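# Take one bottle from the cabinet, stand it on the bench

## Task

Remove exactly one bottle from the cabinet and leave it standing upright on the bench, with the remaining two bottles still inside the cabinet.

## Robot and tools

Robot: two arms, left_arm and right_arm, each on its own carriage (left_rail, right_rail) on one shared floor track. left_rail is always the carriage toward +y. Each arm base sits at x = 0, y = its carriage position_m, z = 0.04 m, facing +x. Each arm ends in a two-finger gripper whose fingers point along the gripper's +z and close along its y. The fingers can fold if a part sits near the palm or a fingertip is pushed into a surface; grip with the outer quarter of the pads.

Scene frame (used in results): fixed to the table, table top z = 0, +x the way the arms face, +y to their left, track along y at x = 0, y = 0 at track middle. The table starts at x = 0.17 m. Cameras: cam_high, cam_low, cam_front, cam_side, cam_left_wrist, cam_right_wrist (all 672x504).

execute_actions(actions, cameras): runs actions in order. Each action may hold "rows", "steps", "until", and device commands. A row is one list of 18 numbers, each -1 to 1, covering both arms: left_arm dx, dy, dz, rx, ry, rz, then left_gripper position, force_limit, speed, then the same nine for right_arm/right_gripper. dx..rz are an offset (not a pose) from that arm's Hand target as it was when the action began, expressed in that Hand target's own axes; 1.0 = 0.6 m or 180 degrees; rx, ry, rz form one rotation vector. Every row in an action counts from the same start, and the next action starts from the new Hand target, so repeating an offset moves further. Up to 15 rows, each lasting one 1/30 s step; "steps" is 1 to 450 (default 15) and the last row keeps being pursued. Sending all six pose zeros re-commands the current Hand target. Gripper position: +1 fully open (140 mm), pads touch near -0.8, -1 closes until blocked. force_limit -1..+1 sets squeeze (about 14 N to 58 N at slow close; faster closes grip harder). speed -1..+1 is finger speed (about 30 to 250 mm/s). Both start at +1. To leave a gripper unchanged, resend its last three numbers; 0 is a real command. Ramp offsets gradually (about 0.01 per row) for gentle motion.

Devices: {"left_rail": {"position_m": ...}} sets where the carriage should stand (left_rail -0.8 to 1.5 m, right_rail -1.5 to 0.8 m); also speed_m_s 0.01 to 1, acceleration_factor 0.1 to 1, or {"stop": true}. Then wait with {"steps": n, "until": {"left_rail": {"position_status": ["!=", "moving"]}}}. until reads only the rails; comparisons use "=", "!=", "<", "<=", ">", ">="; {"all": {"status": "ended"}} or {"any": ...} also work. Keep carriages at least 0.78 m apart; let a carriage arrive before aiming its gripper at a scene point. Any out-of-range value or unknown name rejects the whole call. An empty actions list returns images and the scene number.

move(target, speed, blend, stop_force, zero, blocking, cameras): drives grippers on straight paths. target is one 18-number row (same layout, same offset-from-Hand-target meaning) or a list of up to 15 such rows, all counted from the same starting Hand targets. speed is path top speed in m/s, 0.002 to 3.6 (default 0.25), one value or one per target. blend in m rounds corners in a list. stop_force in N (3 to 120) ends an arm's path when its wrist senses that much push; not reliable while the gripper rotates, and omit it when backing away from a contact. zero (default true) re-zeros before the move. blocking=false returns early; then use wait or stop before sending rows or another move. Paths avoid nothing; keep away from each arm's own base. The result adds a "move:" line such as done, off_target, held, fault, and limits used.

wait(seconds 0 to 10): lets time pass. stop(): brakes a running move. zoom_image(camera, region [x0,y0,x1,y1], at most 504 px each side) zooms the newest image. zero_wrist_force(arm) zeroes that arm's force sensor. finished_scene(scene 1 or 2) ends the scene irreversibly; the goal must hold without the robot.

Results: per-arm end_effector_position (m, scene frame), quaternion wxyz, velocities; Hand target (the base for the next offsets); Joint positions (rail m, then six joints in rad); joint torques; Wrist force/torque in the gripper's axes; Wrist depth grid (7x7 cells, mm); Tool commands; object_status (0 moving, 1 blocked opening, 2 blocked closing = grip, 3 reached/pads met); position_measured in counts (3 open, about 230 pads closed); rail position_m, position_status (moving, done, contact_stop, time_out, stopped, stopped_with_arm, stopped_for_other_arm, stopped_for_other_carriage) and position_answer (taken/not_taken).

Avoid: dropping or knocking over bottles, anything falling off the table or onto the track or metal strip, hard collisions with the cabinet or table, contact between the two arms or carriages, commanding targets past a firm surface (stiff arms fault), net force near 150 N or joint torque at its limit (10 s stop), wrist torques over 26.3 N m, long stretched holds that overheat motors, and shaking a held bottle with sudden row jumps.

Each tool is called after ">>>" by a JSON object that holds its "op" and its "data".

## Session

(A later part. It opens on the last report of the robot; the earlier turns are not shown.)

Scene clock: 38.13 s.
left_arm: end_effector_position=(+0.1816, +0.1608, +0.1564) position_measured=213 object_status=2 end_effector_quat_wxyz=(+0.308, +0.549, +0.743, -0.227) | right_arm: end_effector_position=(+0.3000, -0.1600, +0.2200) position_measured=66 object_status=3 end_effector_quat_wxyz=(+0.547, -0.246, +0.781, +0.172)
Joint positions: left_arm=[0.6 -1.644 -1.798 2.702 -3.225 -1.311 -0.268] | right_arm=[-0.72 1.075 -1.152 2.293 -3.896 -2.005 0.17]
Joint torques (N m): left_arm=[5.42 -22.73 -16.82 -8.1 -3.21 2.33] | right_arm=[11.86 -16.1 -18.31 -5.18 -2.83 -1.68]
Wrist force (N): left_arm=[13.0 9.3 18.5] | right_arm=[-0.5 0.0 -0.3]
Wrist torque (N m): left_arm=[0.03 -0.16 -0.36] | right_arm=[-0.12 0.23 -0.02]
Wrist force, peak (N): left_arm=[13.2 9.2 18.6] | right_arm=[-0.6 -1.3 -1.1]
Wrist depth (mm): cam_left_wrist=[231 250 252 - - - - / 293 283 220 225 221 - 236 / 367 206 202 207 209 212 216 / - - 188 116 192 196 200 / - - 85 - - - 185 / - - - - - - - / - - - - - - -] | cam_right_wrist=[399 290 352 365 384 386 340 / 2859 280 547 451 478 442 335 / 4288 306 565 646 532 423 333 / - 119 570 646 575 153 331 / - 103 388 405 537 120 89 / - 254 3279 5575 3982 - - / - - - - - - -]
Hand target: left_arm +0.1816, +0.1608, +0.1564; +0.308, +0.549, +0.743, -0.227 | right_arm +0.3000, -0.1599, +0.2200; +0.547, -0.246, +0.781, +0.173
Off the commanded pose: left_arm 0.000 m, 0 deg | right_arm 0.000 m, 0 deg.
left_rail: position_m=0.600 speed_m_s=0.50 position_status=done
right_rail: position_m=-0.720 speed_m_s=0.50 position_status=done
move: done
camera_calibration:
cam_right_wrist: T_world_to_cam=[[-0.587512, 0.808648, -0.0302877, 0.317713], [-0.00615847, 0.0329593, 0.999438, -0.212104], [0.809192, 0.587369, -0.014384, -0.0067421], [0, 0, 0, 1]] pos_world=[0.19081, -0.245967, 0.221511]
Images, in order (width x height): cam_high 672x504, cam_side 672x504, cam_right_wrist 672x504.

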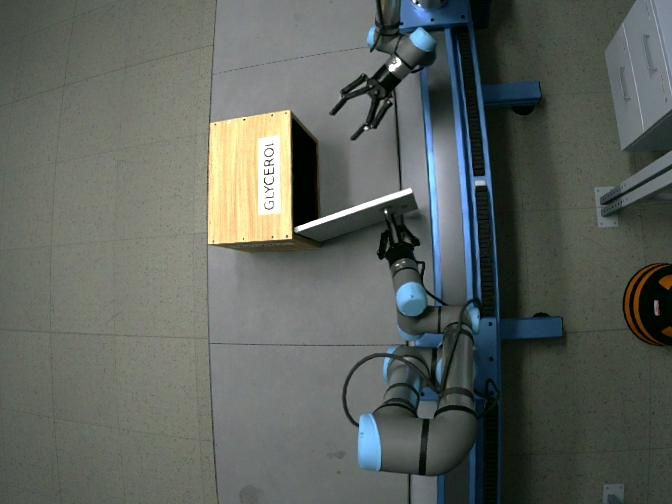

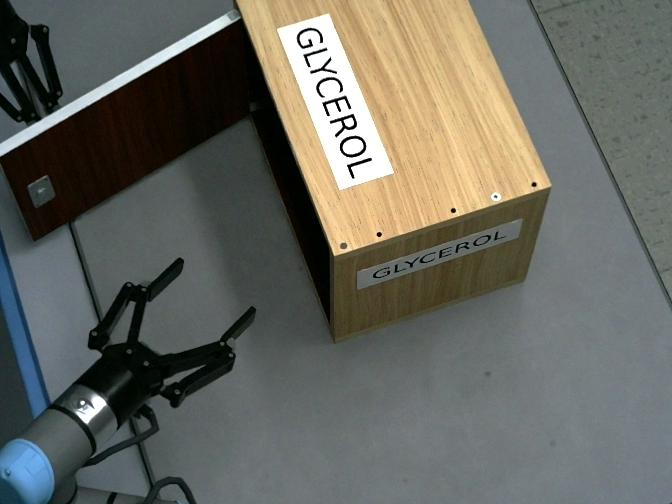

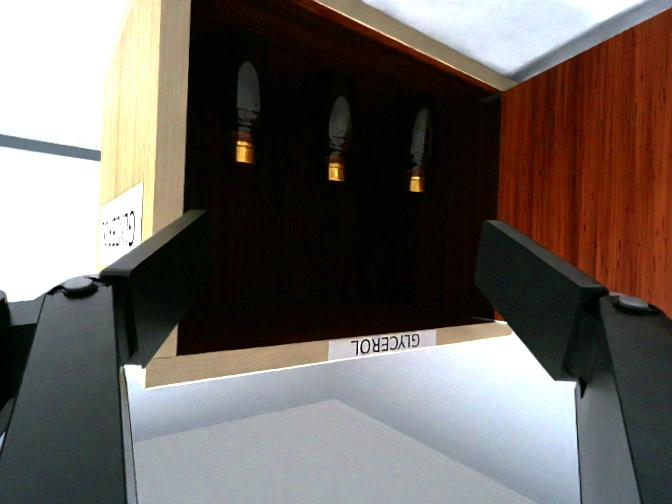

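>>> {"op": "move", "data": {"target": [0,0,0,0,0,0,-1,-0.5,-1,0.1433,-0.4383,-0.1015,0.1828,0,0.0665,0.5,0,0], "speed": 0.2}}

>>> {"op": "execute_actions", "data": {"actions": [{"right_rail":{"position_m":-0.4,"acceleration_factor":0.3,"speed_m_s":0.2},"steps":200,"until":{"right_rail":{"position_status":["!=","moving"]}}}], "cameras": ["cam_right_wrist","cam_side","cam_high"]}}

Scene clock: 41.93 s.
left_arm: end_effector_position=(+0.1816, +0.1608, +0.1564) position_measured=213 object_status=2 end_effector_quat_wxyz=(+0.308, +0.549, +0.743, -0.227) | right_arm: end_effector_position=(+0.3798, -0.4250, +0.1601) position_measured=66 object_status=3 end_effector_quat_wxyz=(+0.574, +0.000, +0.819, +0.000)
Joint positions: left_arm=[0.6 -1.644 -1.798 2.702 -3.225 -1.311 -0.268] | right_arm=[-0.72 0.835 -1.048 2.574 -4.171 -2.341 0.361]
Joint torques (N m): left_arm=[5.61 -22.78 -16.42 -8.06 -3.38 2.45] | right_arm=[-13.76 -10.12 4.2 -4.93 0.75 -1.54]
Wrist force (N): left_arm=[13.2 9.2 18.2] | right_arm=[-0.4 0.1 -0.3]
Wrist torque (N m): left_arm=[0.01 -0.19 -0.36] | right_arm=[-0.10 0.21 -0.03]
Wrist force, peak (N): left_arm=[13.3 9.3 18.6] | right_arm=[-1.1 0.5 -1.0]
Wrist depth (mm): cam_left_wrist=[231 243 252 - - - 236 / 294 265 220 227 227 232 238 / 362 321 202 206 210 214 219 / 502 190 189 - 193 198 196 / - - 85 - - - 186 / - - - - - - - / - - - - - - -] | cam_right_wrist=[305 298 293 288 285 282 279 / 461 447 435 426 416 404 340 / - 3431 3982 637 672 468 336 / - 119 - - - 153 334 / - 102 - - - 120 89 / - 3982 - 3656 4745 - - / - - - - 4130 - -]
Hand target: left_arm +0.1816, +0.1608, +0.1564; +0.308, +0.549, +0.743, -0.227 | right_arm +0.3798, -0.4251, +0.1600; +0.574, +0.000, +0.819, +0.000
Off the commanded pose: left_arm 0.000 m, 0 deg | right_arm 0.000 m, 0 deg.
left_rail: position_m=0.600 speed_m_s=0.50 position_status=done
right_rail: position_m=-0.720 speed_m_s=0.50 position_status=done
move: done

Scene clock: 44.27 s.
left_arm: end_effector_position=(+0.1816, +0.1608, +0.1564) position_measured=213 object_status=2 end_effector_quat_wxyz=(+0.308, +0.549, +0.743, -0.227) | right_arm: end_effector_position=(+0.3798, -0.1051, +0.1600) position_measured=66 object_status=3 end_effector_quat_wxyz=(+0.574, +0.000, +0.819, +0.000)
Joint positions: left_arm=[0.6 -1.644 -1.798 2.702 -3.225 -1.311 -0.268] | right_arm=[-0.4 0.835 -1.047 2.574 -4.171 -2.341 0.361]
Joint torques (N m): left_arm=[4.97 -23.02 -16.94 -8.25 -3.2 2.41] | right_arm=[-11.84 -15.9 -0.43 -4.54 -0.13 -1.47]
Wrist force (N): left_arm=[13.2 9.2 18.2] | right_arm=[-0.7 0.1 -0.3]
Wrist torque (N m): left_arm=[0.01 -0.19 -0.36] | right_arm=[-0.11 0.27 -0.02]
Wrist force, peak (N): left_arm=[13.4 9.2 18.3] | right_arm=[-1.0 -0.9 -0.4]
Wrist depth (mm): cam_left_wrist=[231 245 252 - - - - / 294 278 220 228 229 232 236 / 378 204 205 - 209 214 218 / 495 188 187 - 195 200 198 / 557 - 85 - - - - / - - - - - - - / - - - - - - -] | cam_right_wrist=[306 301 230 256 252 248 246 / 462 447 266 294 337 307 295 / 5310 623 273 485 496 499 292 / - 119 282 489 490 153 403 / - 103 295 490 487 120 89 / - 213 300 372 379 386 - / - 213 230 245 248 251 -]
Hand target: left_arm +0.1816, +0.1608, +0.1564; +0.308, +0.549, +0.743, -0.227 | right_arm +0.3798, -0.1051, +0.1600; +0.574, +0.000, +0.819, +0.000
Tool commands: left_gripper/position=-1.0 left_gripper/force_limit=-0.5 left_gripper/speed=-1.0 right_gripper/position=+0.5 right_gripper/force_limit=+0.0 right_gripper/speed=+0.0
Off the commanded pose: left_arm 0.000 m, 0 deg | right_arm 0.000 m, 0 deg.
left_rail: position_m=0.600 speed_m_s=0.50 position_status=done
right_rail: position_m=-0.400 speed_m_s=0.20 position_status=done
camera_calibration:
cam_right_wrist: T_world_to_cam=[[-0.0171867, 0.99939, -0.0304133, 0.12185], [0.0136646, 0.0306498, 0.999437, -0.161255], [0.999759, 0.0167615, -0.0141831, -0.236795], [0, 0, 0, 1]] pos_world=[0.241036, -0.112864, 0.161511]
Images, in order (width x height): cam_high 672x504, cam_side 672x504, cam_right_wrist 672x504.

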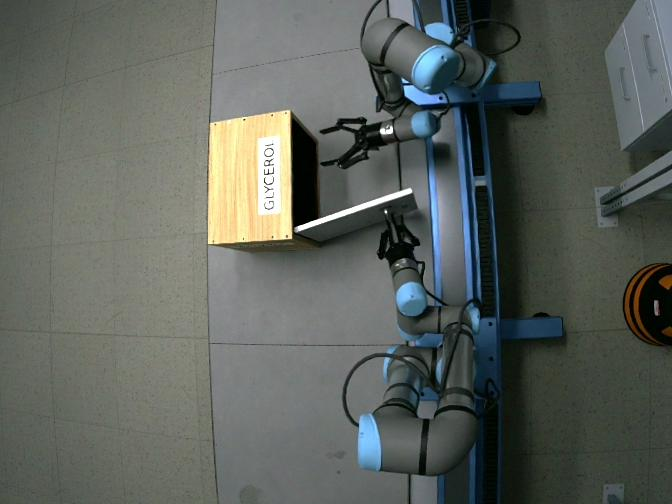

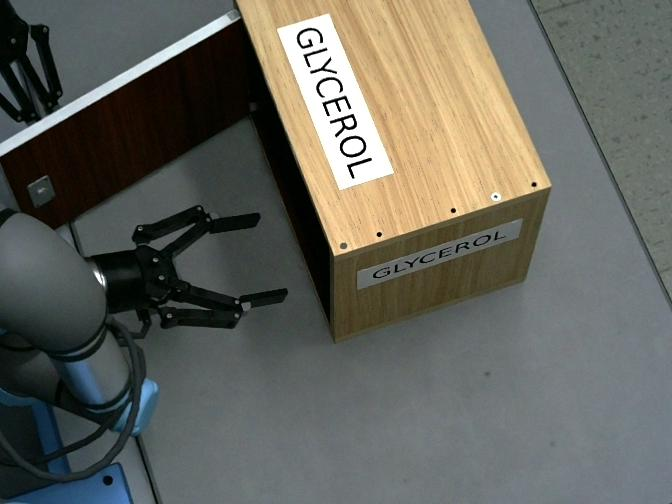

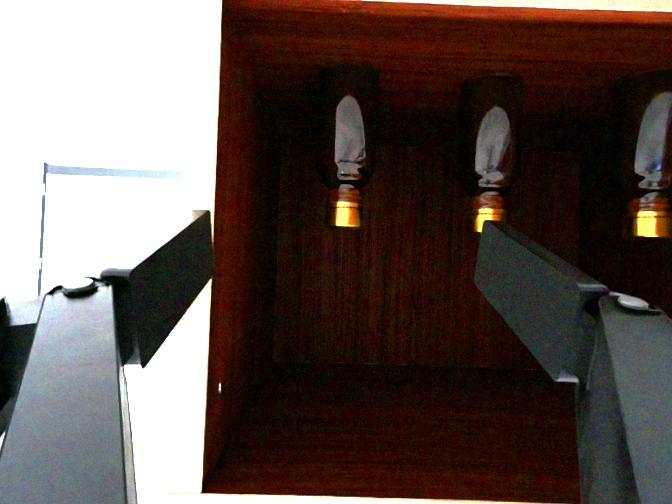

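>>> {"op": "move", "data": {"target": [[0,0,0,0,0,0,-1,-0.5,-1,0.0932,0.01,0.1048,0,0,0,0.12,0,0],[0,0,0,0,0,0,-1,-0.5,-1,0.053,0.01,0.21,0,0,0,0.12,0,0]], "speed": 0.12, "cameras": ["cam_right_wrist","cam_side","cam_high"]}}

Scene clock: 47.40 s.
left_arm: end_effector_position=(+0.1816, +0.1608, +0.1564) position_measured=213 object_status=2 end_effector_quat_wxyz=(+0.308, +0.549, +0.743, -0.227) | right_arm: end_effector_position=(+0.4872, -0.0991, +0.0871) position_measured=114 object_status=3 end_effector_quat_wxyz=(+0.574, +0.000, +0.819, +0.000)
Joint positions: left_arm=[0.6 -1.644 -1.798 2.702 -3.225 -1.311 -0.268] | right_arm=[-0.4 0.615 -0.757 2.37 -4.336 -2.145 0.237]
Joint torques (N m): left_arm=[5.69 -22.94 -18.23 -8.41 -3.2 2.47] | right_arm=[-14.71 -33.3 -7.92 -0.43 1.86 -1.38]
Wrist force (N): left_arm=[13.2 9.2 18.1] | right_arm=[-0.6 0.3 -0.5]
Wrist torque (N m): left_arm=[0.02 -0.19 -0.36] | right_arm=[-0.06 0.26 -0.02]
Wrist force, peak (N): left_arm=[13.3 9.3 18.4] | right_arm=[-1.6 -0.1 -1.1]
Wrist depth (mm): cam_left_wrist=[230 243 265 - - - - / 282 290 222 228 229 231 243 / 357 196 203 - 209 213 214 / 496 187 187 117 193 197 200 / 561 - 85 - - - 186 / - - - - - - - / - - - - - - -] | cam_right_wrist=[112 125 123 121 120 118 117 / 112 145 182 164 175 172 168 / 113 147 258 - 326 196 229 / - 139 145 - 157 187 363 / - - 321 191 383 103 89 / - - 329 381 383 - - / - - 337 380 380 - -]
Hand target: left_arm +0.1816, +0.1608, +0.1564; +0.308, +0.549, +0.743, -0.227 | right_arm +0.4874, -0.0991, +0.0870; +0.574, +0.000, +0.819, +0.000
Off the commanded pose: left_arm 0.000 m, 0 deg | right_arm 0.000 m, 0 deg.
left_rail: position_m=0.600 speed_m_s=0.50 position_status=done
right_rail: position_m=-0.400 speed_m_s=0.20 position_status=done
move: done
camera_calibration:
cam_right_wrist: T_world_to_cam=[[-0.0171837, 0.99939, -0.0304151, 0.115482], [0.0135647, 0.0306498, 0.999438, -0.090013], [0.99976, 0.0167615, -0.0140831, -0.345313], [0, 0, 0, 1]] pos_world=[0.348436, -0.106864, 0.0886117]
Images, in order (width x height): cam_high 672x504, cam_side 672x504, cam_right_wrist 672x504.

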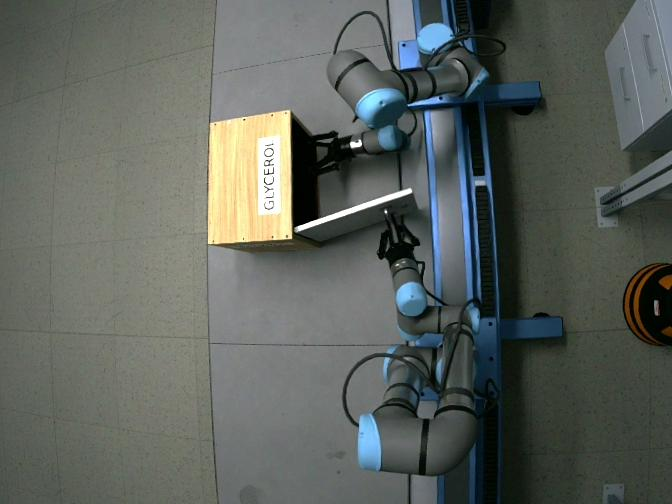

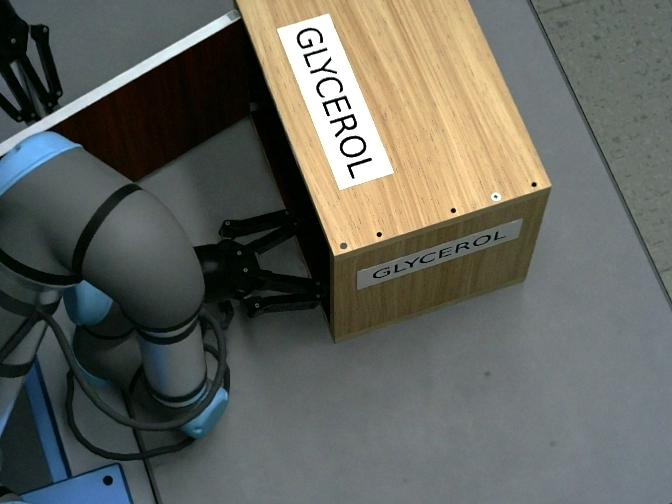

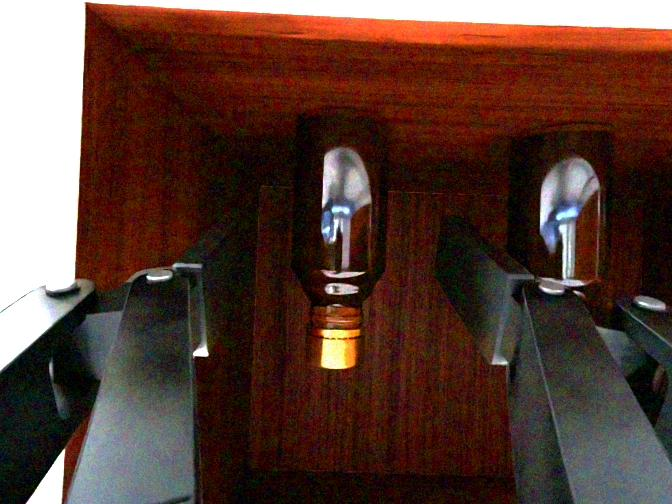

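>>> {"op": "move", "data": {"target": [0,0,0,0,0,0,-1,-0.5,-1,-0.0117,0,0.0807,0,0,0,0.12,0,0], "speed": 0.05, "stop_force": 8}}

>>> {"op": "move", "data": {"target": [0,0,0,0,0,0,-1,-0.5,-1,0,0,0,0,0,0,-1,-0.3,-1], "cameras": ["cam_right_wrist","cam_high"]}}

Scene clock: 49.90 s.
left_arm: end_effector_position=(+0.1816, +0.1608, +0.1564) position_measured=213 object_status=2 end_effector_quat_wxyz=(+0.308, +0.549, +0.743, -0.227) | right_arm: end_effector_position=(+0.5353, -0.0991, +0.0771) position_measured=114 object_status=3 end_effector_quat_wxyz=(+0.574, +0.000, +0.819, +0.000)
Joint positions: left_arm=[0.6 -1.644 -1.798 2.702 -3.225 -1.311 -0.268] | right_arm=[-0.4 0.54 -0.724 2.28 -4.297 -2.075 0.202]
Joint torques (N m): left_arm=[5.11 -22.95 -17.07 -8.5 -3.23 2.36] | right_arm=[-12.15 -21.63 -9.68 -0.55 2.13 -1.59]
Wrist force (N): left_arm=[13.3 9.2 18.1] | right_arm=[-0.4 -0.1 -0.4]
Wrist torque (N m): left_arm=[0.02 -0.21 -0.36] | right_arm=[-0.15 0.22 -0.02]
Wrist force, peak (N): left_arm=[13.6 9.3 18.3] | right_arm=[-0.8 0.5 -1.0]
Wrist depth (mm): cam_left_wrist=[230 245 252 239 - - - / 282 299 219 226 228 - 240 / - 201 203 207 207 211 219 / 475 186 179 116 192 197 199 / 561 - 85 - - - 185 / - - - - - - - / - - - - - - -] | cam_right_wrist=[106 107 105 103 102 101 99 / 112 135 155 128 147 146 138 / 113 147 231 130 276 231 141 / - 138 125 - 149 157 140 / - - 274 132 336 103 89 / - - 325 137 332 - - / - - 331 332 333 - -]
Hand target: left_arm +0.1816, +0.1608, +0.1564; +0.308, +0.549, +0.743, -0.227 | right_arm +0.5353, -0.0991, +0.0771; +0.574, +0.000, +0.819, +0.000
Off the commanded pose: left_arm 0.000 m, 0 deg | right_arm 0.000 m, 0 deg.
left_rail: position_m=0.600 speed_m_s=0.50 position_status=done
right_rail: position_m=-0.400 speed_m_s=0.20 position_status=done
move: done

Scene clock: 51.13 s.
left_arm: end_effector_position=(+0.1816, +0.1608, +0.1564) position_measured=213 object_status=2 end_effector_quat_wxyz=(+0.308, +0.549, +0.743, -0.227) | right_arm: end_effector_position=(+0.5353, -0.0991, +0.0771) position_measured=162 object_status=0 end_effector_quat_wxyz=(+0.574, +0.000, +0.819, +0.000)
Joint positions: left_arm=[0.6 -1.644 -1.798 2.702 -3.225 -1.311 -0.268] | right_arm=[-0.4 0.54 -0.724 2.28 -4.297 -2.075 0.202]
Joint torques (N m): left_arm=[6.03 -22.42 -17.25 -8.5 -3.09 2.44] | right_arm=[-10.81 -21.56 -8.94 -0.53 2.01 -1.46]
Wrist force (N): left_arm=[13.4 9.3 18.2] | right_arm=[-2.8 -0.3 -3.1]
Wrist torque (N m): left_arm=[0.03 -0.24 -0.36] | right_arm=[-0.15 0.24 0.02]
Wrist force, peak (N): left_arm=[13.5 9.4 18.3] | right_arm=[-3.3 -0.4 -3.3]
Wrist depth (mm): cam_left_wrist=[230 244 252 - - - - / 281 228 216 226 229 235 240 / 382 204 203 206 210 211 214 / - 185 189 - 192 197 199 / - - 85 - - - 185 / - - - - - - - / - - - - - - -] | cam_right_wrist=[106 107 105 103 102 100 99 / 113 136 155 130 147 146 138 / 113 147 231 129 271 231 141 / - 148 123 129 136 337 140 / - 87 82 132 - 92 137 / - - 64 137 - - - / - - 331 329 - - -]
Hand target: left_arm +0.1816, +0.1608, +0.1564; +0.308, +0.549, +0.743, -0.227 | right_arm +0.5353, -0.0991, +0.0771; +0.574, +0.000, +0.819, +0.000
Off the commanded pose: left_arm 0.000 m, 0 deg | right_arm 0.000 m, 0 deg.
left_rail: position_m=0.600 speed_m_s=0.50 position_status=done
right_rail: position_m=-0.400 speed_m_s=0.20 position_status=done
move: done
camera_calibration:
cam_right_wrist: T_world_to_cam=[[-0.0171867, 0.99939, -0.0304133, 0.116002], [0.0136646, 0.0306498, 0.999437, -0.0806104], [0.999759, 0.0167615, -0.0141831, -0.393536], [0, 0, 0, 1]] pos_world=[0.396536, -0.106864, 0.0785115]
Images, in order (width x height): cam_high 672x504, cam_right_wrist 672x504.

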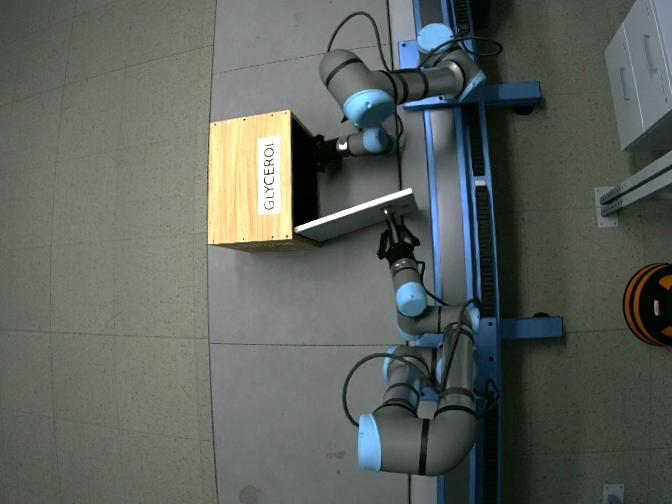

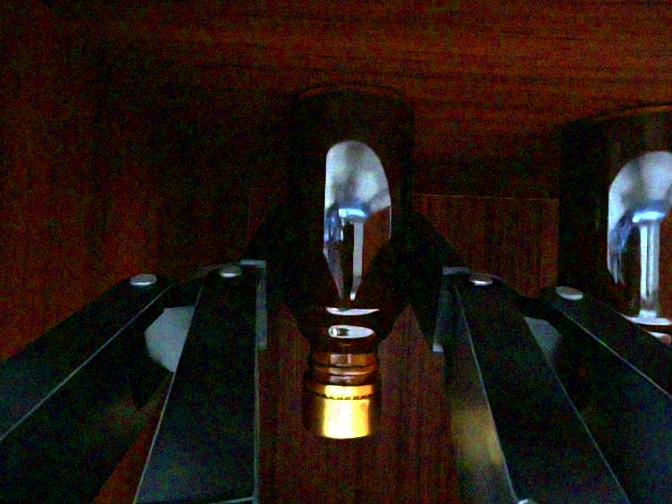

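>>> {"op": "wait", "data": {"seconds": 1.5}}

>>> {"op": "move", "data": {"target": [0,0,0,0,0,0,-1,-0.5,-1,-0.047,0,-0.0171,0,0,0,-1,-0.3,-1], "speed": 0.03, "cameras": ["cam_right_wrist"]}}

Scene clock: 52.80 s.
left_arm: end_effector_position=(+0.1816, +0.1608, +0.1564) position_measured=213 object_status=2 end_effector_quat_wxyz=(+0.308, +0.549, +0.743, -0.227) | right_arm: end_effector_position=(+0.5353, -0.0991, +0.0771) position_measured=162 object_status=2 end_effector_quat_wxyz=(+0.574, +0.000, +0.819, +0.000)
Joint positions: left_arm=[0.6 -1.644 -1.798 2.702 -3.225 -1.311 -0.268] | right_arm=[-0.4 0.54 -0.724 2.28 -4.297 -2.075 0.202]
Joint torques (N m): left_arm=[5.89 -23.24 -16.39 -8.65 -3.27 2.4] | right_arm=[-5.41 -22.3 -5.43 -0.48 1.1 -1.34]
Wrist force (N): left_arm=[13.4 9.1 18.1] | right_arm=[-3.0 0.2 -3.0]
Wrist torque (N m): left_arm=[-0.01 -0.23 -0.36] | right_arm=[-0.18 0.31 0.04]
Wrist force, peak (N): left_arm=[13.5 9.3 18.3] | right_arm=[-3.4 0.3 -3.5]
Wrist depth (mm): cam_left_wrist=[238 245 252 - 229 - - / - 283 220 226 236 232 235 / - 201 203 207 208 213 217 / 507 186 188 116 193 197 199 / 558 - 85 - - - 186 / - - - - - - - / - - - - - - -] | cam_right_wrist=[106 107 105 103 102 101 99 / 112 136 155 127 147 147 138 / 113 147 232 130 236 231 141 / - 148 123 128 136 339 140 / - 87 82 - - 92 137 / - - 63 135 - - - / - - 330 333 - - -]
Hand target: left_arm +0.1816, +0.1608, +0.1564; +0.308, +0.549, +0.743, -0.227 | right_arm +0.5353, -0.0991, +0.0771; +0.574, +0.000, +0.819, +0.000
Tool commands: left_gripper/position=-1.0 left_gripper/force_limit=-0.5 left_gripper/speed=-1.0 right_gripper/position=-1.0 right_gripper/force_limit=-0.3 right_gripper/speed=-1.0
Off the commanded pose: left_arm 0.000 m, 0 deg | right_arm 0.000 m, 0 deg.
left_rail: position_m=0.600 speed_m_s=0.50 position_status=done
right_rail: position_m=-0.400 speed_m_s=0.20 position_status=done
wait: 1.50 s; at rest from the start

Scene clock: 54.30 s.
left_arm: end_effector_position=(+0.1816, +0.1608, +0.1564) position_measured=213 object_status=2 end_effector_quat_wxyz=(+0.308, +0.549, +0.743, -0.227) | right_arm: end_effector_position=(+0.5353, -0.0991, +0.1070) position_measured=162 object_status=2 end_effector_quat_wxyz=(+0.574, +0.000, +0.819, +0.000)
Joint positions: left_arm=[0.6 -1.644 -1.798 2.702 -3.225 -1.311 -0.268] | right_arm=[-0.4 0.54 -0.817 2.303 -4.226 -2.075 0.202]
Joint torques (N m): left_arm=[4.57 -23.09 -16.14 -8.73 -3.3 2.5] | right_arm=[-9.33 -46.73 1.92 -1.2 1.2 1.86]
Wrist force (N): left_arm=[13.3 9.2 18.1] | right_arm=[1.8 0.2 0.4]
Wrist torque (N m): left_arm=[0.01 -0.21 -0.36] | right_arm=[-0.09 0.31 -0.01]
Wrist force, peak (N): left_arm=[13.3 9.4 18.4] | right_arm=[-3.0 0.5 -3.2]
Wrist depth (mm): cam_left_wrist=[230 246 253 231 - - - / 268 278 213 228 230 231 236 / 361 198 202 213 213 213 222 / 505 190 188 116 192 197 198 / 570 - 85 - - - 186 / - - - - - - - / - - - - - - -] | cam_right_wrist=[112 143 160 157 155 153 140 / 112 145 218 - 207 222 142 / 113 147 260 - 337 340 141 / - 148 123 127 136 338 145 / - 87 82 - - 92 144 / - - 63 137 - - - / - - 332 331 - - -]
Hand target: left_arm +0.1816, +0.1608, +0.1564; +0.308, +0.549, +0.743, -0.227 | right_arm +0.5353, -0.0991, +0.1071; +0.574, +0.000, +0.819, +0.000
Off the commanded pose: left_arm 0.000 m, 0 deg | right_arm 0.000 m, 0 deg.
left_rail: position_m=0.600 speed_m_s=0.50 position_status=done
right_rail: position_m=-0.400 speed_m_s=0.20 position_status=done
move: done
camera_calibration:
cam_right_wrist: T_world_to_cam=[[-0.0172883, 0.999385, -0.0305135, 0.116964], [0.0136596, 0.0307513, 0.999434, -0.11058], [0.999757, 0.0168617, -0.0141828, -0.393099], [0, 0, 0, 1]] pos_world=[0.396536, -0.106864, 0.108512]
Images, in order (width x height): cam_right_wrist 672x504.

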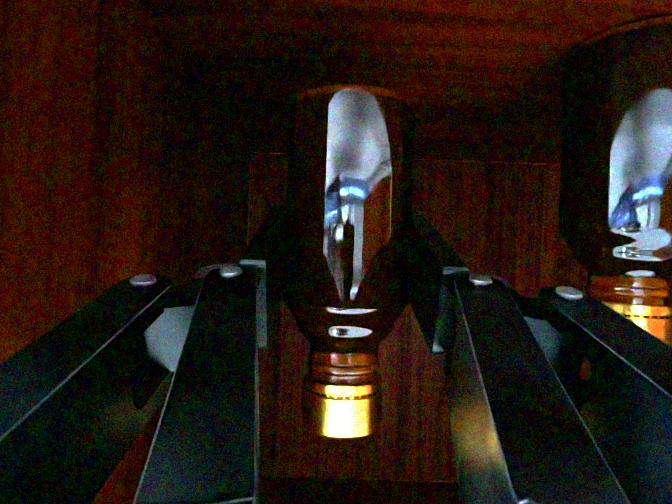

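>>> {"op": "move", "data": {"target": [0,0,0,0,0,0,-1,-0.5,-1,0.0855,0,-0.235,0,0,0,-1,-0.3,-1], "speed": 0.08}}

>>> {"op": "execute_actions", "data": {"actions": [{"right_rail":{"position_m":-0.75,"acceleration_factor":0.15,"speed_m_s":0.15},"steps":300,"until":{"right_rail":{"position_status":["!=","moving"]}}}], "cameras": ["cam_right_wrist","cam_side","cam_high"]}}

Scene clock: 56.93 s.
left_arm: end_effector_position=(+0.1816, +0.1608, +0.1564) position_measured=213 object_status=2 end_effector_quat_wxyz=(+0.308, +0.549, +0.743, -0.227) | right_arm: end_effector_position=(+0.3853, -0.0991, +0.1071) position_measured=162 object_status=2 end_effector_quat_wxyz=(+0.574, +0.000, +0.819, +0.000)
Joint positions: left_arm=[0.6 -1.644 -1.798 2.702 -3.225 -1.311 -0.268] | right_arm=[-0.4 0.834 -0.825 2.525 -4.344 -2.341 0.361]
Joint torques (N m): left_arm=[4.75 -22.6 -17.84 -8.86 -3.32 2.49] | right_arm=[12.82 -40.95 7.52 -1.05 -3.27 2.42]
Wrist force (N): left_arm=[13.4 9.1 18.2] | right_arm=[1.7 -0.1 0.5]
Wrist torque (N m): left_arm=[-0.02 -0.23 -0.36] | right_arm=[-0.14 0.34 -0.13]
Wrist force, peak (N): left_arm=[13.5 9.3 18.3] | right_arm=[2.5 0.3 0.1]
Wrist depth (mm): cam_left_wrist=[231 252 252 - - - - / 293 283 223 226 225 - 235 / 333 207 201 - 212 211 216 / - 186 188 116 190 197 199 / 566 - 85 - - - 185 / - - - - - - - / - - - - - - -] | cam_right_wrist=[203 199 195 191 189 186 184 / 305 271 218 - 226 223 219 / 608 422 261 - 298 306 286 / 4956 209 123 - 135 487 283 / - 87 82 - - 92 279 / - - 64 - - - - / - - 344 347 - - -]
Hand target: left_arm +0.1816, +0.1608, +0.1564; +0.308, +0.549, +0.743, -0.227 | right_arm +0.3852, -0.0991, +0.1071; +0.574, +0.000, +0.819, +0.000
Off the commanded pose: left_arm 0.000 m, 0 deg | right_arm 0.000 m, 0 deg.
left_rail: position_m=0.600 speed_m_s=0.50 position_status=done
right_rail: position_m=-0.400 speed_m_s=0.20 position_status=done
move: done

Scene clock: 60.17 s.
left_arm: end_effector_position=(+0.1816, +0.1608, +0.1564) position_measured=213 object_status=2 end_effector_quat_wxyz=(+0.308, +0.549, +0.743, -0.227) | right_arm: end_effector_position=(+0.3852, -0.4491, +0.1071) position_measured=162 object_status=2 end_effector_quat_wxyz=(+0.574, +0.000, +0.819, +0.000)
Joint positions: left_arm=[0.6 -1.644 -1.798 2.702 -3.225 -1.311 -0.268] | right_arm=[-0.75 0.835 -0.825 2.525 -4.344 -2.341 0.361]
Joint torques (N m): left_arm=[4.95 -22.79 -17.57 -9.22 -3.15 2.52] | right_arm=[11.7 -38.86 2.07 -1.51 -2.16 1.88]
Wrist force (N): left_arm=[13.2 9.2 18.0] | right_arm=[1.7 0.2 0.6]
Wrist torque (N m): left_arm=[0.01 -0.20 -0.36] | right_arm=[-0.07 0.33 -0.13]
Wrist force, peak (N): left_arm=[13.4 9.5 18.3] | right_arm=[2.4 0.4 0.3]
Wrist depth (mm): cam_left_wrist=[229 243 252 - - - - / 281 226 214 226 230 231 242 / 362 206 205 207 210 214 219 / - - 181 118 193 196 198 / - - 85 - - - 185 / - - - - - - - / - - - - - - -] | cam_right_wrist=[203 198 194 192 189 186 185 / 304 294 287 - 276 269 266 / 614 493 474 128 511 485 364 / 4460 3982 113 - 131 463 367 / - 87 82 131 - 92 321 / - - 60 137 - - - / - - - - - - -]
Hand target: left_arm +0.1816, +0.1608, +0.1564; +0.308, +0.549, +0.743, -0.227 | right_arm +0.3852, -0.4491, +0.1071; +0.574, +0.000, +0.819, +0.000
Tool commands: left_gripper/position=-1.0 left_gripper/force_limit=-0.5 left_gripper/speed=-1.0 right_gripper/position=-1.0 right_gripper/force_limit=-0.3 right_gripper/speed=-1.0
Off the commanded pose: left_arm 0.000 m, 0 deg | right_arm 0.000 m, 0 deg.
left_rail: position_m=0.600 speed_m_s=0.50 position_status=done
right_rail: position_m=-0.750 speed_m_s=0.15 position_status=done
camera_calibration:
cam_right_wrist: T_world_to_cam=[[-0.0171867, 0.99939, -0.0304133, 0.464124], [0.0136646, 0.0306498, 0.999437, -0.097915], [0.999759, 0.0167615, -0.0141831, -0.237178], [0, 0, 0, 1]] pos_world=[0.246436, -0.456864, 0.108611]
Images, in order (width x height): cam_high 672x504, cam_side 672x504, cam_right_wrist 672x504.

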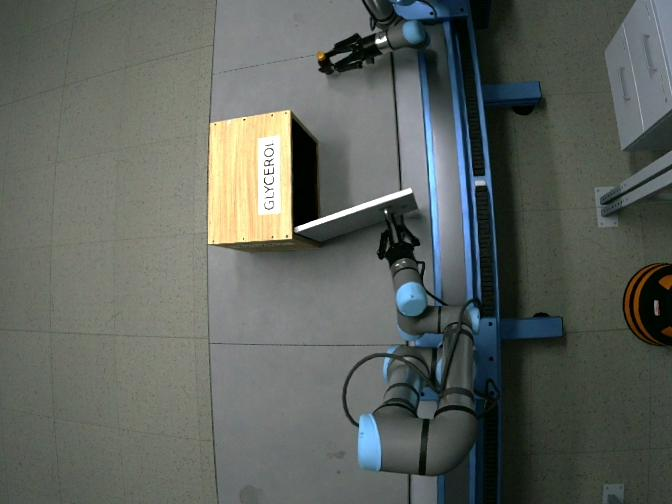

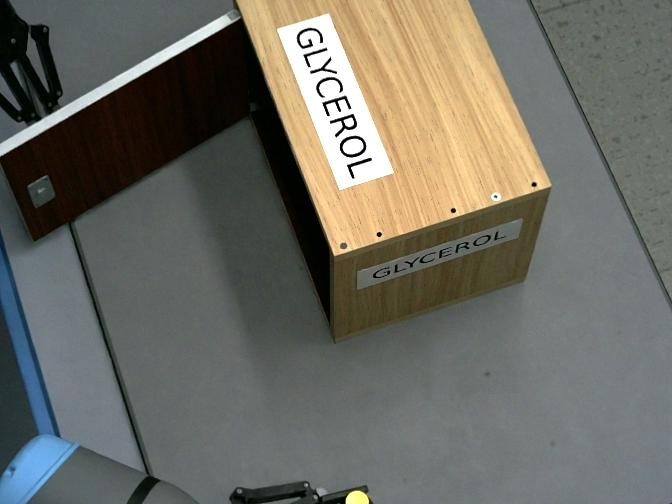

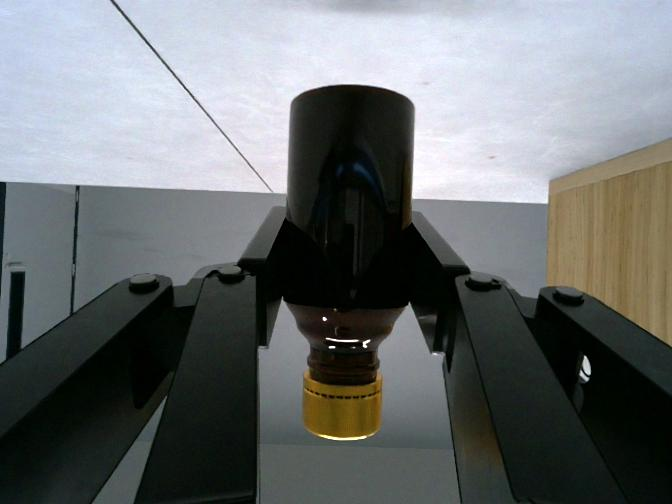

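>>> {"op": "move", "data": {"target": [0,0,0,0,0,0,-1,-0.5,-1,0.0627,0,0.0228,0,0,0,-1,-0.3,-1], "speed": 0.05}}

>>> {"op": "move", "data": {"target": [0,0,0,0,0,0,-1,-0.5,-1,0.031,0,0.0114,0,0,0,-1,-0.3,-1], "speed": 0.006, "stop_force": 4, "cameras": ["cam_right_wrist"]}}

Scene clock: 61.73 s.
left_arm: end_effector_position=(+0.1816, +0.1608, +0.1564) position_measured=213 object_status=2 end_effector_quat_wxyz=(+0.308, +0.549, +0.743, -0.227) | right_arm: end_effector_position=(+0.3852, -0.4491, +0.0672) position_measured=162 object_status=2 end_effector_quat_wxyz=(+0.574, +0.000, +0.819, +0.000)
Joint positions: left_arm=[0.6 -1.644 -1.798 2.702 -3.225 -1.311 -0.268] | right_arm=[-0.75 0.835 -0.67 2.486 -4.461 -2.342 0.361]
Joint torques (N m): left_arm=[4.66 -22.39 -17.56 -9.02 -3.14 2.4] | right_arm=[-6.29 -17.08 -3.34 -5.71 1.58 -1.63]
Wrist force (N): left_arm=[13.3 9.3 18.2] | right_arm=[2.1 0.5 0.4]
Wrist torque (N m): left_arm=[0.02 -0.22 -0.36] | right_arm=[-0.03 0.25 -0.01]
Wrist force, peak (N): left_arm=[13.4 9.5 18.3] | right_arm=[2.4 0.5 0.3]
Wrist depth (mm): cam_left_wrist=[230 245 252 - 233 - - / 295 279 220 222 228 231 239 / 362 337 203 211 210 215 219 / - 181 188 117 192 196 198 / - - 85 - - - 186 / - - - - - - - / - - - - - - -] | cam_right_wrist=[125 124 128 119 123 115 114 / 190 184 177 - 157 167 164 / 381 370 429 - 270 307 294 / - - 114 130 134 480 367 / - 87 82 129 - 92 322 / - - 60 137 - - - / - - - - - - -]
Hand target: left_arm +0.1816, +0.1608, +0.1564; +0.308, +0.549, +0.743, -0.227 | right_arm +0.3852, -0.4491, +0.0671; +0.574, +0.000, +0.819, +0.000
Off the commanded pose: left_arm 0.000 m, 0 deg | right_arm 0.000 m, 0 deg.
left_rail: position_m=0.600 speed_m_s=0.50 position_status=done
right_rail: position_m=-0.750 speed_m_s=0.15 position_status=done
move: done

Scene clock: 63.40 s.
left_arm: end_effector_position=(+0.1816, +0.1608, +0.1564) position_measured=213 object_status=2 end_effector_quat_wxyz=(+0.308, +0.549, +0.743, -0.227) | right_arm: end_effector_position=(+0.3852, -0.4491, +0.0637) position_measured=162 object_status=2 end_effector_quat_wxyz=(+0.574, +0.000, +0.819, +0.000)
Joint positions: left_arm=[0.6 -1.644 -1.798 2.702 -3.225 -1.311 -0.268] | right_arm=[-0.75 0.835 -0.657 2.482 -4.47 -2.341 0.361]
Joint torques (N m): left_arm=[4.82 -22.69 -17.75 -9.3 -3.32 2.47] | right_arm=[-11.03 -42.49 9.61 -1.02 1.14 -1.29]
Wrist force (N): left_arm=[13.5 9.1 18.4] | right_arm=[1.9 0.2 0.4]
Wrist torque (N m): left_arm=[-0.01 -0.24 -0.36] | right_arm=[-0.09 0.29 -0.01]
Wrist force, peak (N): left_arm=[13.5 9.1 18.4] | right_arm=[2.4 0.4 0.2]
Wrist depth (mm): cam_left_wrist=[231 244 252 - - - - / 294 292 218 225 227 229 234 / 326 203 203 202 210 214 218 / - 185 189 - 192 196 198 / - - 85 - - - 186 / - - - - - - - / - - - - - - -] | cam_right_wrist=[118 117 114 111 110 109 107 / 197 175 168 - 160 158 156 / 365 348 329 130 259 289 279 / - - 111 - 132 476 368 / - 87 82 134 - 92 322 / - - 60 137 - - - / - - - - - - -]
Hand target: left_arm +0.1816, +0.1608, +0.1564; +0.308, +0.549, +0.743, -0.227 | right_arm +0.3852, -0.4491, +0.0637; +0.574, +0.000, +0.819, +0.000 (not the last commanded pose)
Off the commanded pose: left_arm 0.000 m, 0 deg | right_arm 0.016 m, 0 deg.
left_rail: position_m=0.600 speed_m_s=0.50 position_status=done
right_rail: position_m=-0.750 speed_m_s=0.15 position_status=done
move: held (right_arm; a check stopped the path); limits=held
pose unreachable (right arm): on one or more control steps of this call, first in action 0 (counted from 0), this arm could not follow its commanded pose, so it was not sent that pose on those steps. It may still have moved: this result reports where it is.
cause: moving toward the commanded pose would bring a part of the arm (just beyond joint 5 (wrist 1)) too close to the robot's own body.
camera_calibration:
cam_right_wrist: T_world_to_cam=[[-0.0171898, 0.99939, -0.0304135, 0.462805], [0.0137646, 0.0306516, 0.999435, -0.0545629], [0.999757, 0.0167614, -0.014283, -0.237787], [0, 0, 0, 1]] pos_world=[0.246436, -0.456864, 0.0652113]
Images, in order (width x height): cam_right_wrist 672x504.

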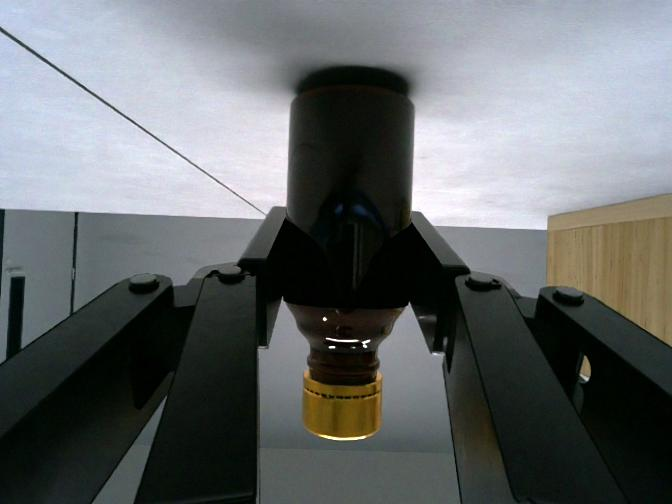

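>>> {"op": "move", "data": {"target": [0,0,0,0,0,0,-1,-0.5,-1,-0.065,0,0.154,0,0,0,-1,-0.3,-1], "speed": 0.08}}

>>> {"op": "move", "data": {"target": [0,0,0,0,0,0,-1,-0.5,-1,0.035,0,0.0127,0,0,0,-1,-0.3,-1], "speed": 0.006, "stop_force": 4, "cameras": ["cam_right_wrist"]}}

Scene clock: 65.37 s.
left_arm: end_effector_position=(+0.1816, +0.1608, +0.1564) position_measured=213 object_status=2 end_effector_quat_wxyz=(+0.308, +0.549, +0.743, -0.227) | right_arm: end_effector_position=(+0.4852, -0.4491, +0.0687) position_measured=162 object_status=2 end_effector_quat_wxyz=(+0.574, +0.000, +0.819, +0.000)
Joint positions: left_arm=[0.6 -1.644 -1.798 2.702 -3.225 -1.311 -0.268] | right_arm=[-0.75 0.619 -0.695 2.356 -4.382 -2.148 0.239]
Joint torques (N m): left_arm=[6.08 -22.24 -17.63 -9.39 -3.08 2.46] | right_arm=[-10.97 -44.85 -6.93 -0.96 2.08 -1.54]
Wrist force (N): left_arm=[13.2 9.3 18.1] | right_arm=[2.1 0.3 0.6]
Wrist torque (N m): left_arm=[0.02 -0.18 -0.36] | right_arm=[-0.05 0.25 -0.01]
Wrist force, peak (N): left_arm=[13.5 9.2 18.3] | right_arm=[2.4 0.2 0.6]
Wrist depth (mm): cam_left_wrist=[231 247 252 - - - 226 / 281 252 226 222 227 230 236 / 336 - 199 208 210 220 222 / 2631 - 188 - 198 196 199 / - - 85 - - - 186 / - - - - - - - / - - - - - - -] | cam_right_wrist=[127 126 130 128 119 118 116 / 193 187 181 129 172 170 167 / 393 365 302 128 240 310 302 / 2788 4130 114 - 136 3982 350 / - 87 82 128 - 92 323 / - - 60 137 - - - / - - - - - - -]
Hand target: left_arm +0.1816, +0.1608, +0.1564; +0.308, +0.549, +0.743, -0.227 | right_arm +0.4854, -0.4491, +0.0687; +0.574, +0.000, +0.819, +0.000
Off the commanded pose: left_arm 0.000 m, 0 deg | right_arm 0.000 m, 0 deg.
left_rail: position_m=0.600 speed_m_s=0.50 position_status=done
right_rail: position_m=-0.750 speed_m_s=0.15 position_status=done
move: done

Scene clock: 68.13 s.
left_arm: end_effector_position=(+0.1816, +0.1608, +0.1564) position_measured=213 object_status=2 end_effector_quat_wxyz=(+0.308, +0.549, +0.743, -0.227) | right_arm: end_effector_position=(+0.4854, -0.4491, +0.0590) position_measured=162 object_status=2 end_effector_quat_wxyz=(+0.574, +0.000, +0.819, +0.000)
Joint positions: left_arm=[0.6 -1.644 -1.798 2.702 -3.225 -1.311 -0.268] | right_arm=[-0.75 0.619 -0.663 2.346 -4.404 -2.147 0.239]
Joint torques (N m): left_arm=[4.91 -22.09 -17.97 -9.5 -3.21 2.62] | right_arm=[-10.34 -44.37 7.26 -0.67 1.3 -1.07]
Wrist force (N): left_arm=[13.3 9.3 18.1] | right_arm=[-0.4 0.9 -0.4]
Wrist torque (N m): left_arm=[0.03 -0.20 -0.36] | right_arm=[-0.06 0.22 0.07]
Wrist force, peak (N): left_arm=[13.3 9.3 18.4] | right_arm=[-6.3 -0.1 -3.3]
Wrist depth (mm): cam_left_wrist=[239 243 - - - - - / 293 265 217 227 229 232 237 / 337 204 203 - 209 211 217 / 453 189 188 116 193 200 199 / - - 85 - - - 184 / - - - - - - - / - - - - - - -] | cam_right_wrist=[116 107 105 103 102 100 94 / 181 159 156 - 148 145 144 / 333 318 301 129 235 262 258 / - - 114 - 134 4460 367 / - 87 82 - - 92 322 / - - 60 137 - - - / - - - - - - -]
Hand target: left_arm +0.1816, +0.1608, +0.1564; +0.308, +0.549, +0.743, -0.227 | right_arm +0.4854, -0.4491, +0.0590; +0.574, +0.000, +0.819, +0.000 (not the last commanded pose)
Off the commanded pose: left_arm 0.000 m, 0 deg | right_arm 0.013 m, 0 deg.
left_rail: position_m=0.600 speed_m_s=0.50 position_status=done
right_rail: position_m=-0.750 speed_m_s=0.15 position_status=done
move: contact (right_arm)
camera_calibration:
cam_right_wrist: T_world_to_cam=[[-0.0171897, 0.99939, -0.0304116, 0.464384], [0.0137646, 0.0306497, 0.999435, -0.0512456], [0.999757, 0.0167614, -0.0142831, -0.33803], [0, 0, 0, 1]] pos_world=[0.346636, -0.456864, 0.0605113]
Images, in order (width x height): cam_right_wrist 672x504.

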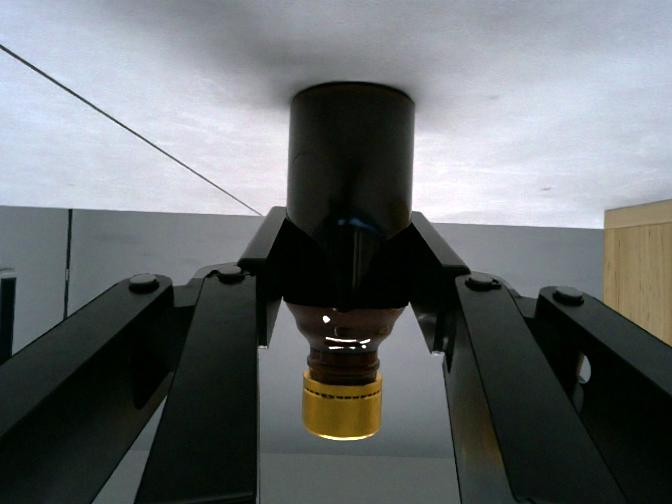

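>>> {"op": "move", "data": {"target": [0,0,0,0,0,0,-1,-0.5,-1,0,0,0,0,0,0,0.2,-0.3,-1]}}

>>> {"op": "move", "data": {"target": [0,0,0,0,0,0,-1,-0.5,-1,-0.02,0,-0.17,0,0,0,0.2,-0.3,-1], "speed": 0.06, "cameras": ["cam_right_wrist","cam_high"]}}

Scene clock: 69.83 s.
left_arm: end_effector_position=(+0.1816, +0.1608, +0.1564) position_measured=213 object_status=2 end_effector_quat_wxyz=(+0.308, +0.549, +0.743, -0.227) | right_arm: end_effector_position=(+0.4854, -0.4491, +0.0590) position_measured=104 object_status=0 end_effector_quat_wxyz=(+0.574, +0.000, +0.819, +0.000)
Joint positions: left_arm=[0.6 -1.644 -1.798 2.702 -3.225 -1.311 -0.268] | right_arm=[-0.75 0.619 -0.663 2.346 -4.404 -2.147 0.239]
Joint torques (N m): left_arm=[4.7 -22.59 -18.35 -9.44 -3.08 2.58] | right_arm=[-10.61 -44.17 5.4 -2.77 1.26 -1.23]
Wrist force (N): left_arm=[13.3 9.1 18.1] | right_arm=[-0.8 0.2 -0.7]
Wrist torque (N m): left_arm=[-0.01 -0.21 -0.36] | right_arm=[-0.07 0.30 -0.02]
Wrist force, peak (N): left_arm=[13.4 9.4 18.3] | right_arm=[-0.8 0.2 -0.8]
Wrist depth (mm): cam_left_wrist=[230 248 246 234 - - - / - 275 220 226 228 232 236 / - 202 205 - 210 211 217 / 2141 184 108 - 193 197 199 / - - 85 - - - 185 / - - - - - - - / - - - - - - -] | cam_right_wrist=[116 107 105 103 101 100 94 / 181 159 155 - 147 146 144 / 332 318 259 - 277 266 257 / - - 138 127 148 124 353 / - 75 - - - 106 87 / - - 4373 137 4130 - - / - - - - - - -]
Hand target: left_arm +0.1816, +0.1608, +0.1564; +0.308, +0.549, +0.743, -0.227 | right_arm +0.4854, -0.4491, +0.0590; +0.574, +0.000, +0.819, +0.000
Off the commanded pose: left_arm 0.000 m, 0 deg | right_arm 0.000 m, 0 deg.
left_rail: position_m=0.600 speed_m_s=0.50 position_status=done
right_rail: position_m=-0.750 speed_m_s=0.15 position_status=done
move: done

Scene clock: 72.10 s.
left_arm: end_effector_position=(+0.1816, +0.1608, +0.1564) position_measured=213 object_status=2 end_effector_quat_wxyz=(+0.308, +0.549, +0.743, -0.227) | right_arm: end_effector_position=(+0.3938, -0.4491, +0.1052) position_measured=104 object_status=3 end_effector_quat_wxyz=(+0.574, +0.000, +0.819, +0.000)
Joint positions: left_arm=[0.6 -1.644 -1.798 2.702 -3.225 -1.311 -0.268] | right_arm=[-0.75 0.813 -0.818 2.514 -4.35 -2.322 0.347]
Joint torques (N m): left_arm=[5.4 -23.09 -18.01 -9.61 -3.07 2.47] | right_arm=[13.54 -39.45 7 -0.06 -2.9 1.72]
Wrist force (N): left_arm=[13.3 9.2 18.4] | right_arm=[-0.7 0.2 -0.7]
Wrist torque (N m): left_arm=[0.01 -0.20 -0.36] | right_arm=[-0.07 0.28 -0.13]
Wrist force, peak (N): left_arm=[13.4 9.3 18.3] | right_arm=[-0.8 0.3 -1.2]
Wrist depth (mm): cam_left_wrist=[229 247 262 - - - - / 292 273 219 226 229 - - / - 202 205 206 211 211 - / 575 190 189 116 192 197 199 / - - 85 - - - 186 / - - - - - - - / - - - - - - -] | cam_right_wrist=[199 194 192 188 185 183 181 / 302 320 281 235 271 264 261 / 510 483 462 222 494 458 357 / 3186 - 158 - 150 450 366 / - 75 3484 - - 106 88 / - - - 4130 - - - / - - - - - - -]
Hand target: left_arm +0.1816, +0.1608, +0.1564; +0.308, +0.549, +0.743, -0.227 | right_arm +0.3936, -0.4491, +0.1052; +0.574, +0.000, +0.819, +0.000
Off the commanded pose: left_arm 0.000 m, 0 deg | right_arm 0.000 m, 0 deg.
left_rail: position_m=0.600 speed_m_s=0.50 position_status=done
right_rail: position_m=-0.750 speed_m_s=0.15 position_status=done
move: done
camera_calibration:
cam_right_wrist: T_world_to_cam=[[-0.0172897, 0.999388, -0.0304118, 0.464236], [0.0137615, 0.0306514, 0.999435, -0.0960572], [0.999756, 0.0168614, -0.014283, -0.245748], [0, 0, 0, 1]] pos_world=[0.255036, -0.456864, 0.106611]
Images, in order (width x height): cam_high 672x504, cam_right_wrist 672x504.

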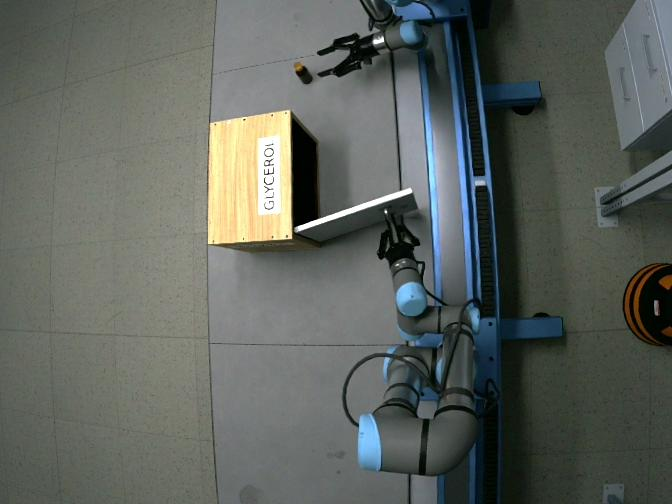

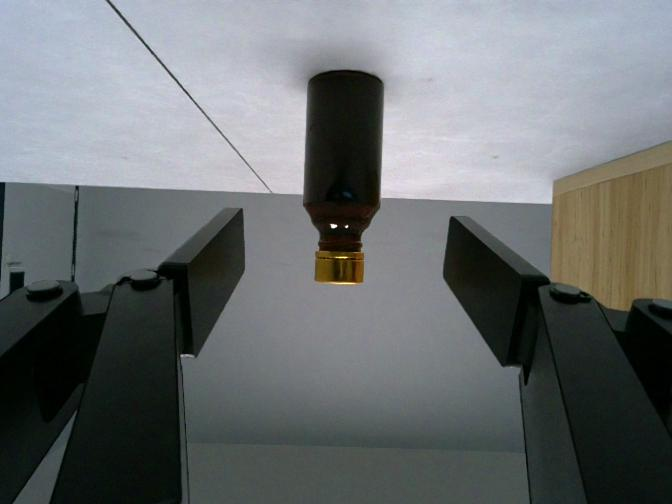

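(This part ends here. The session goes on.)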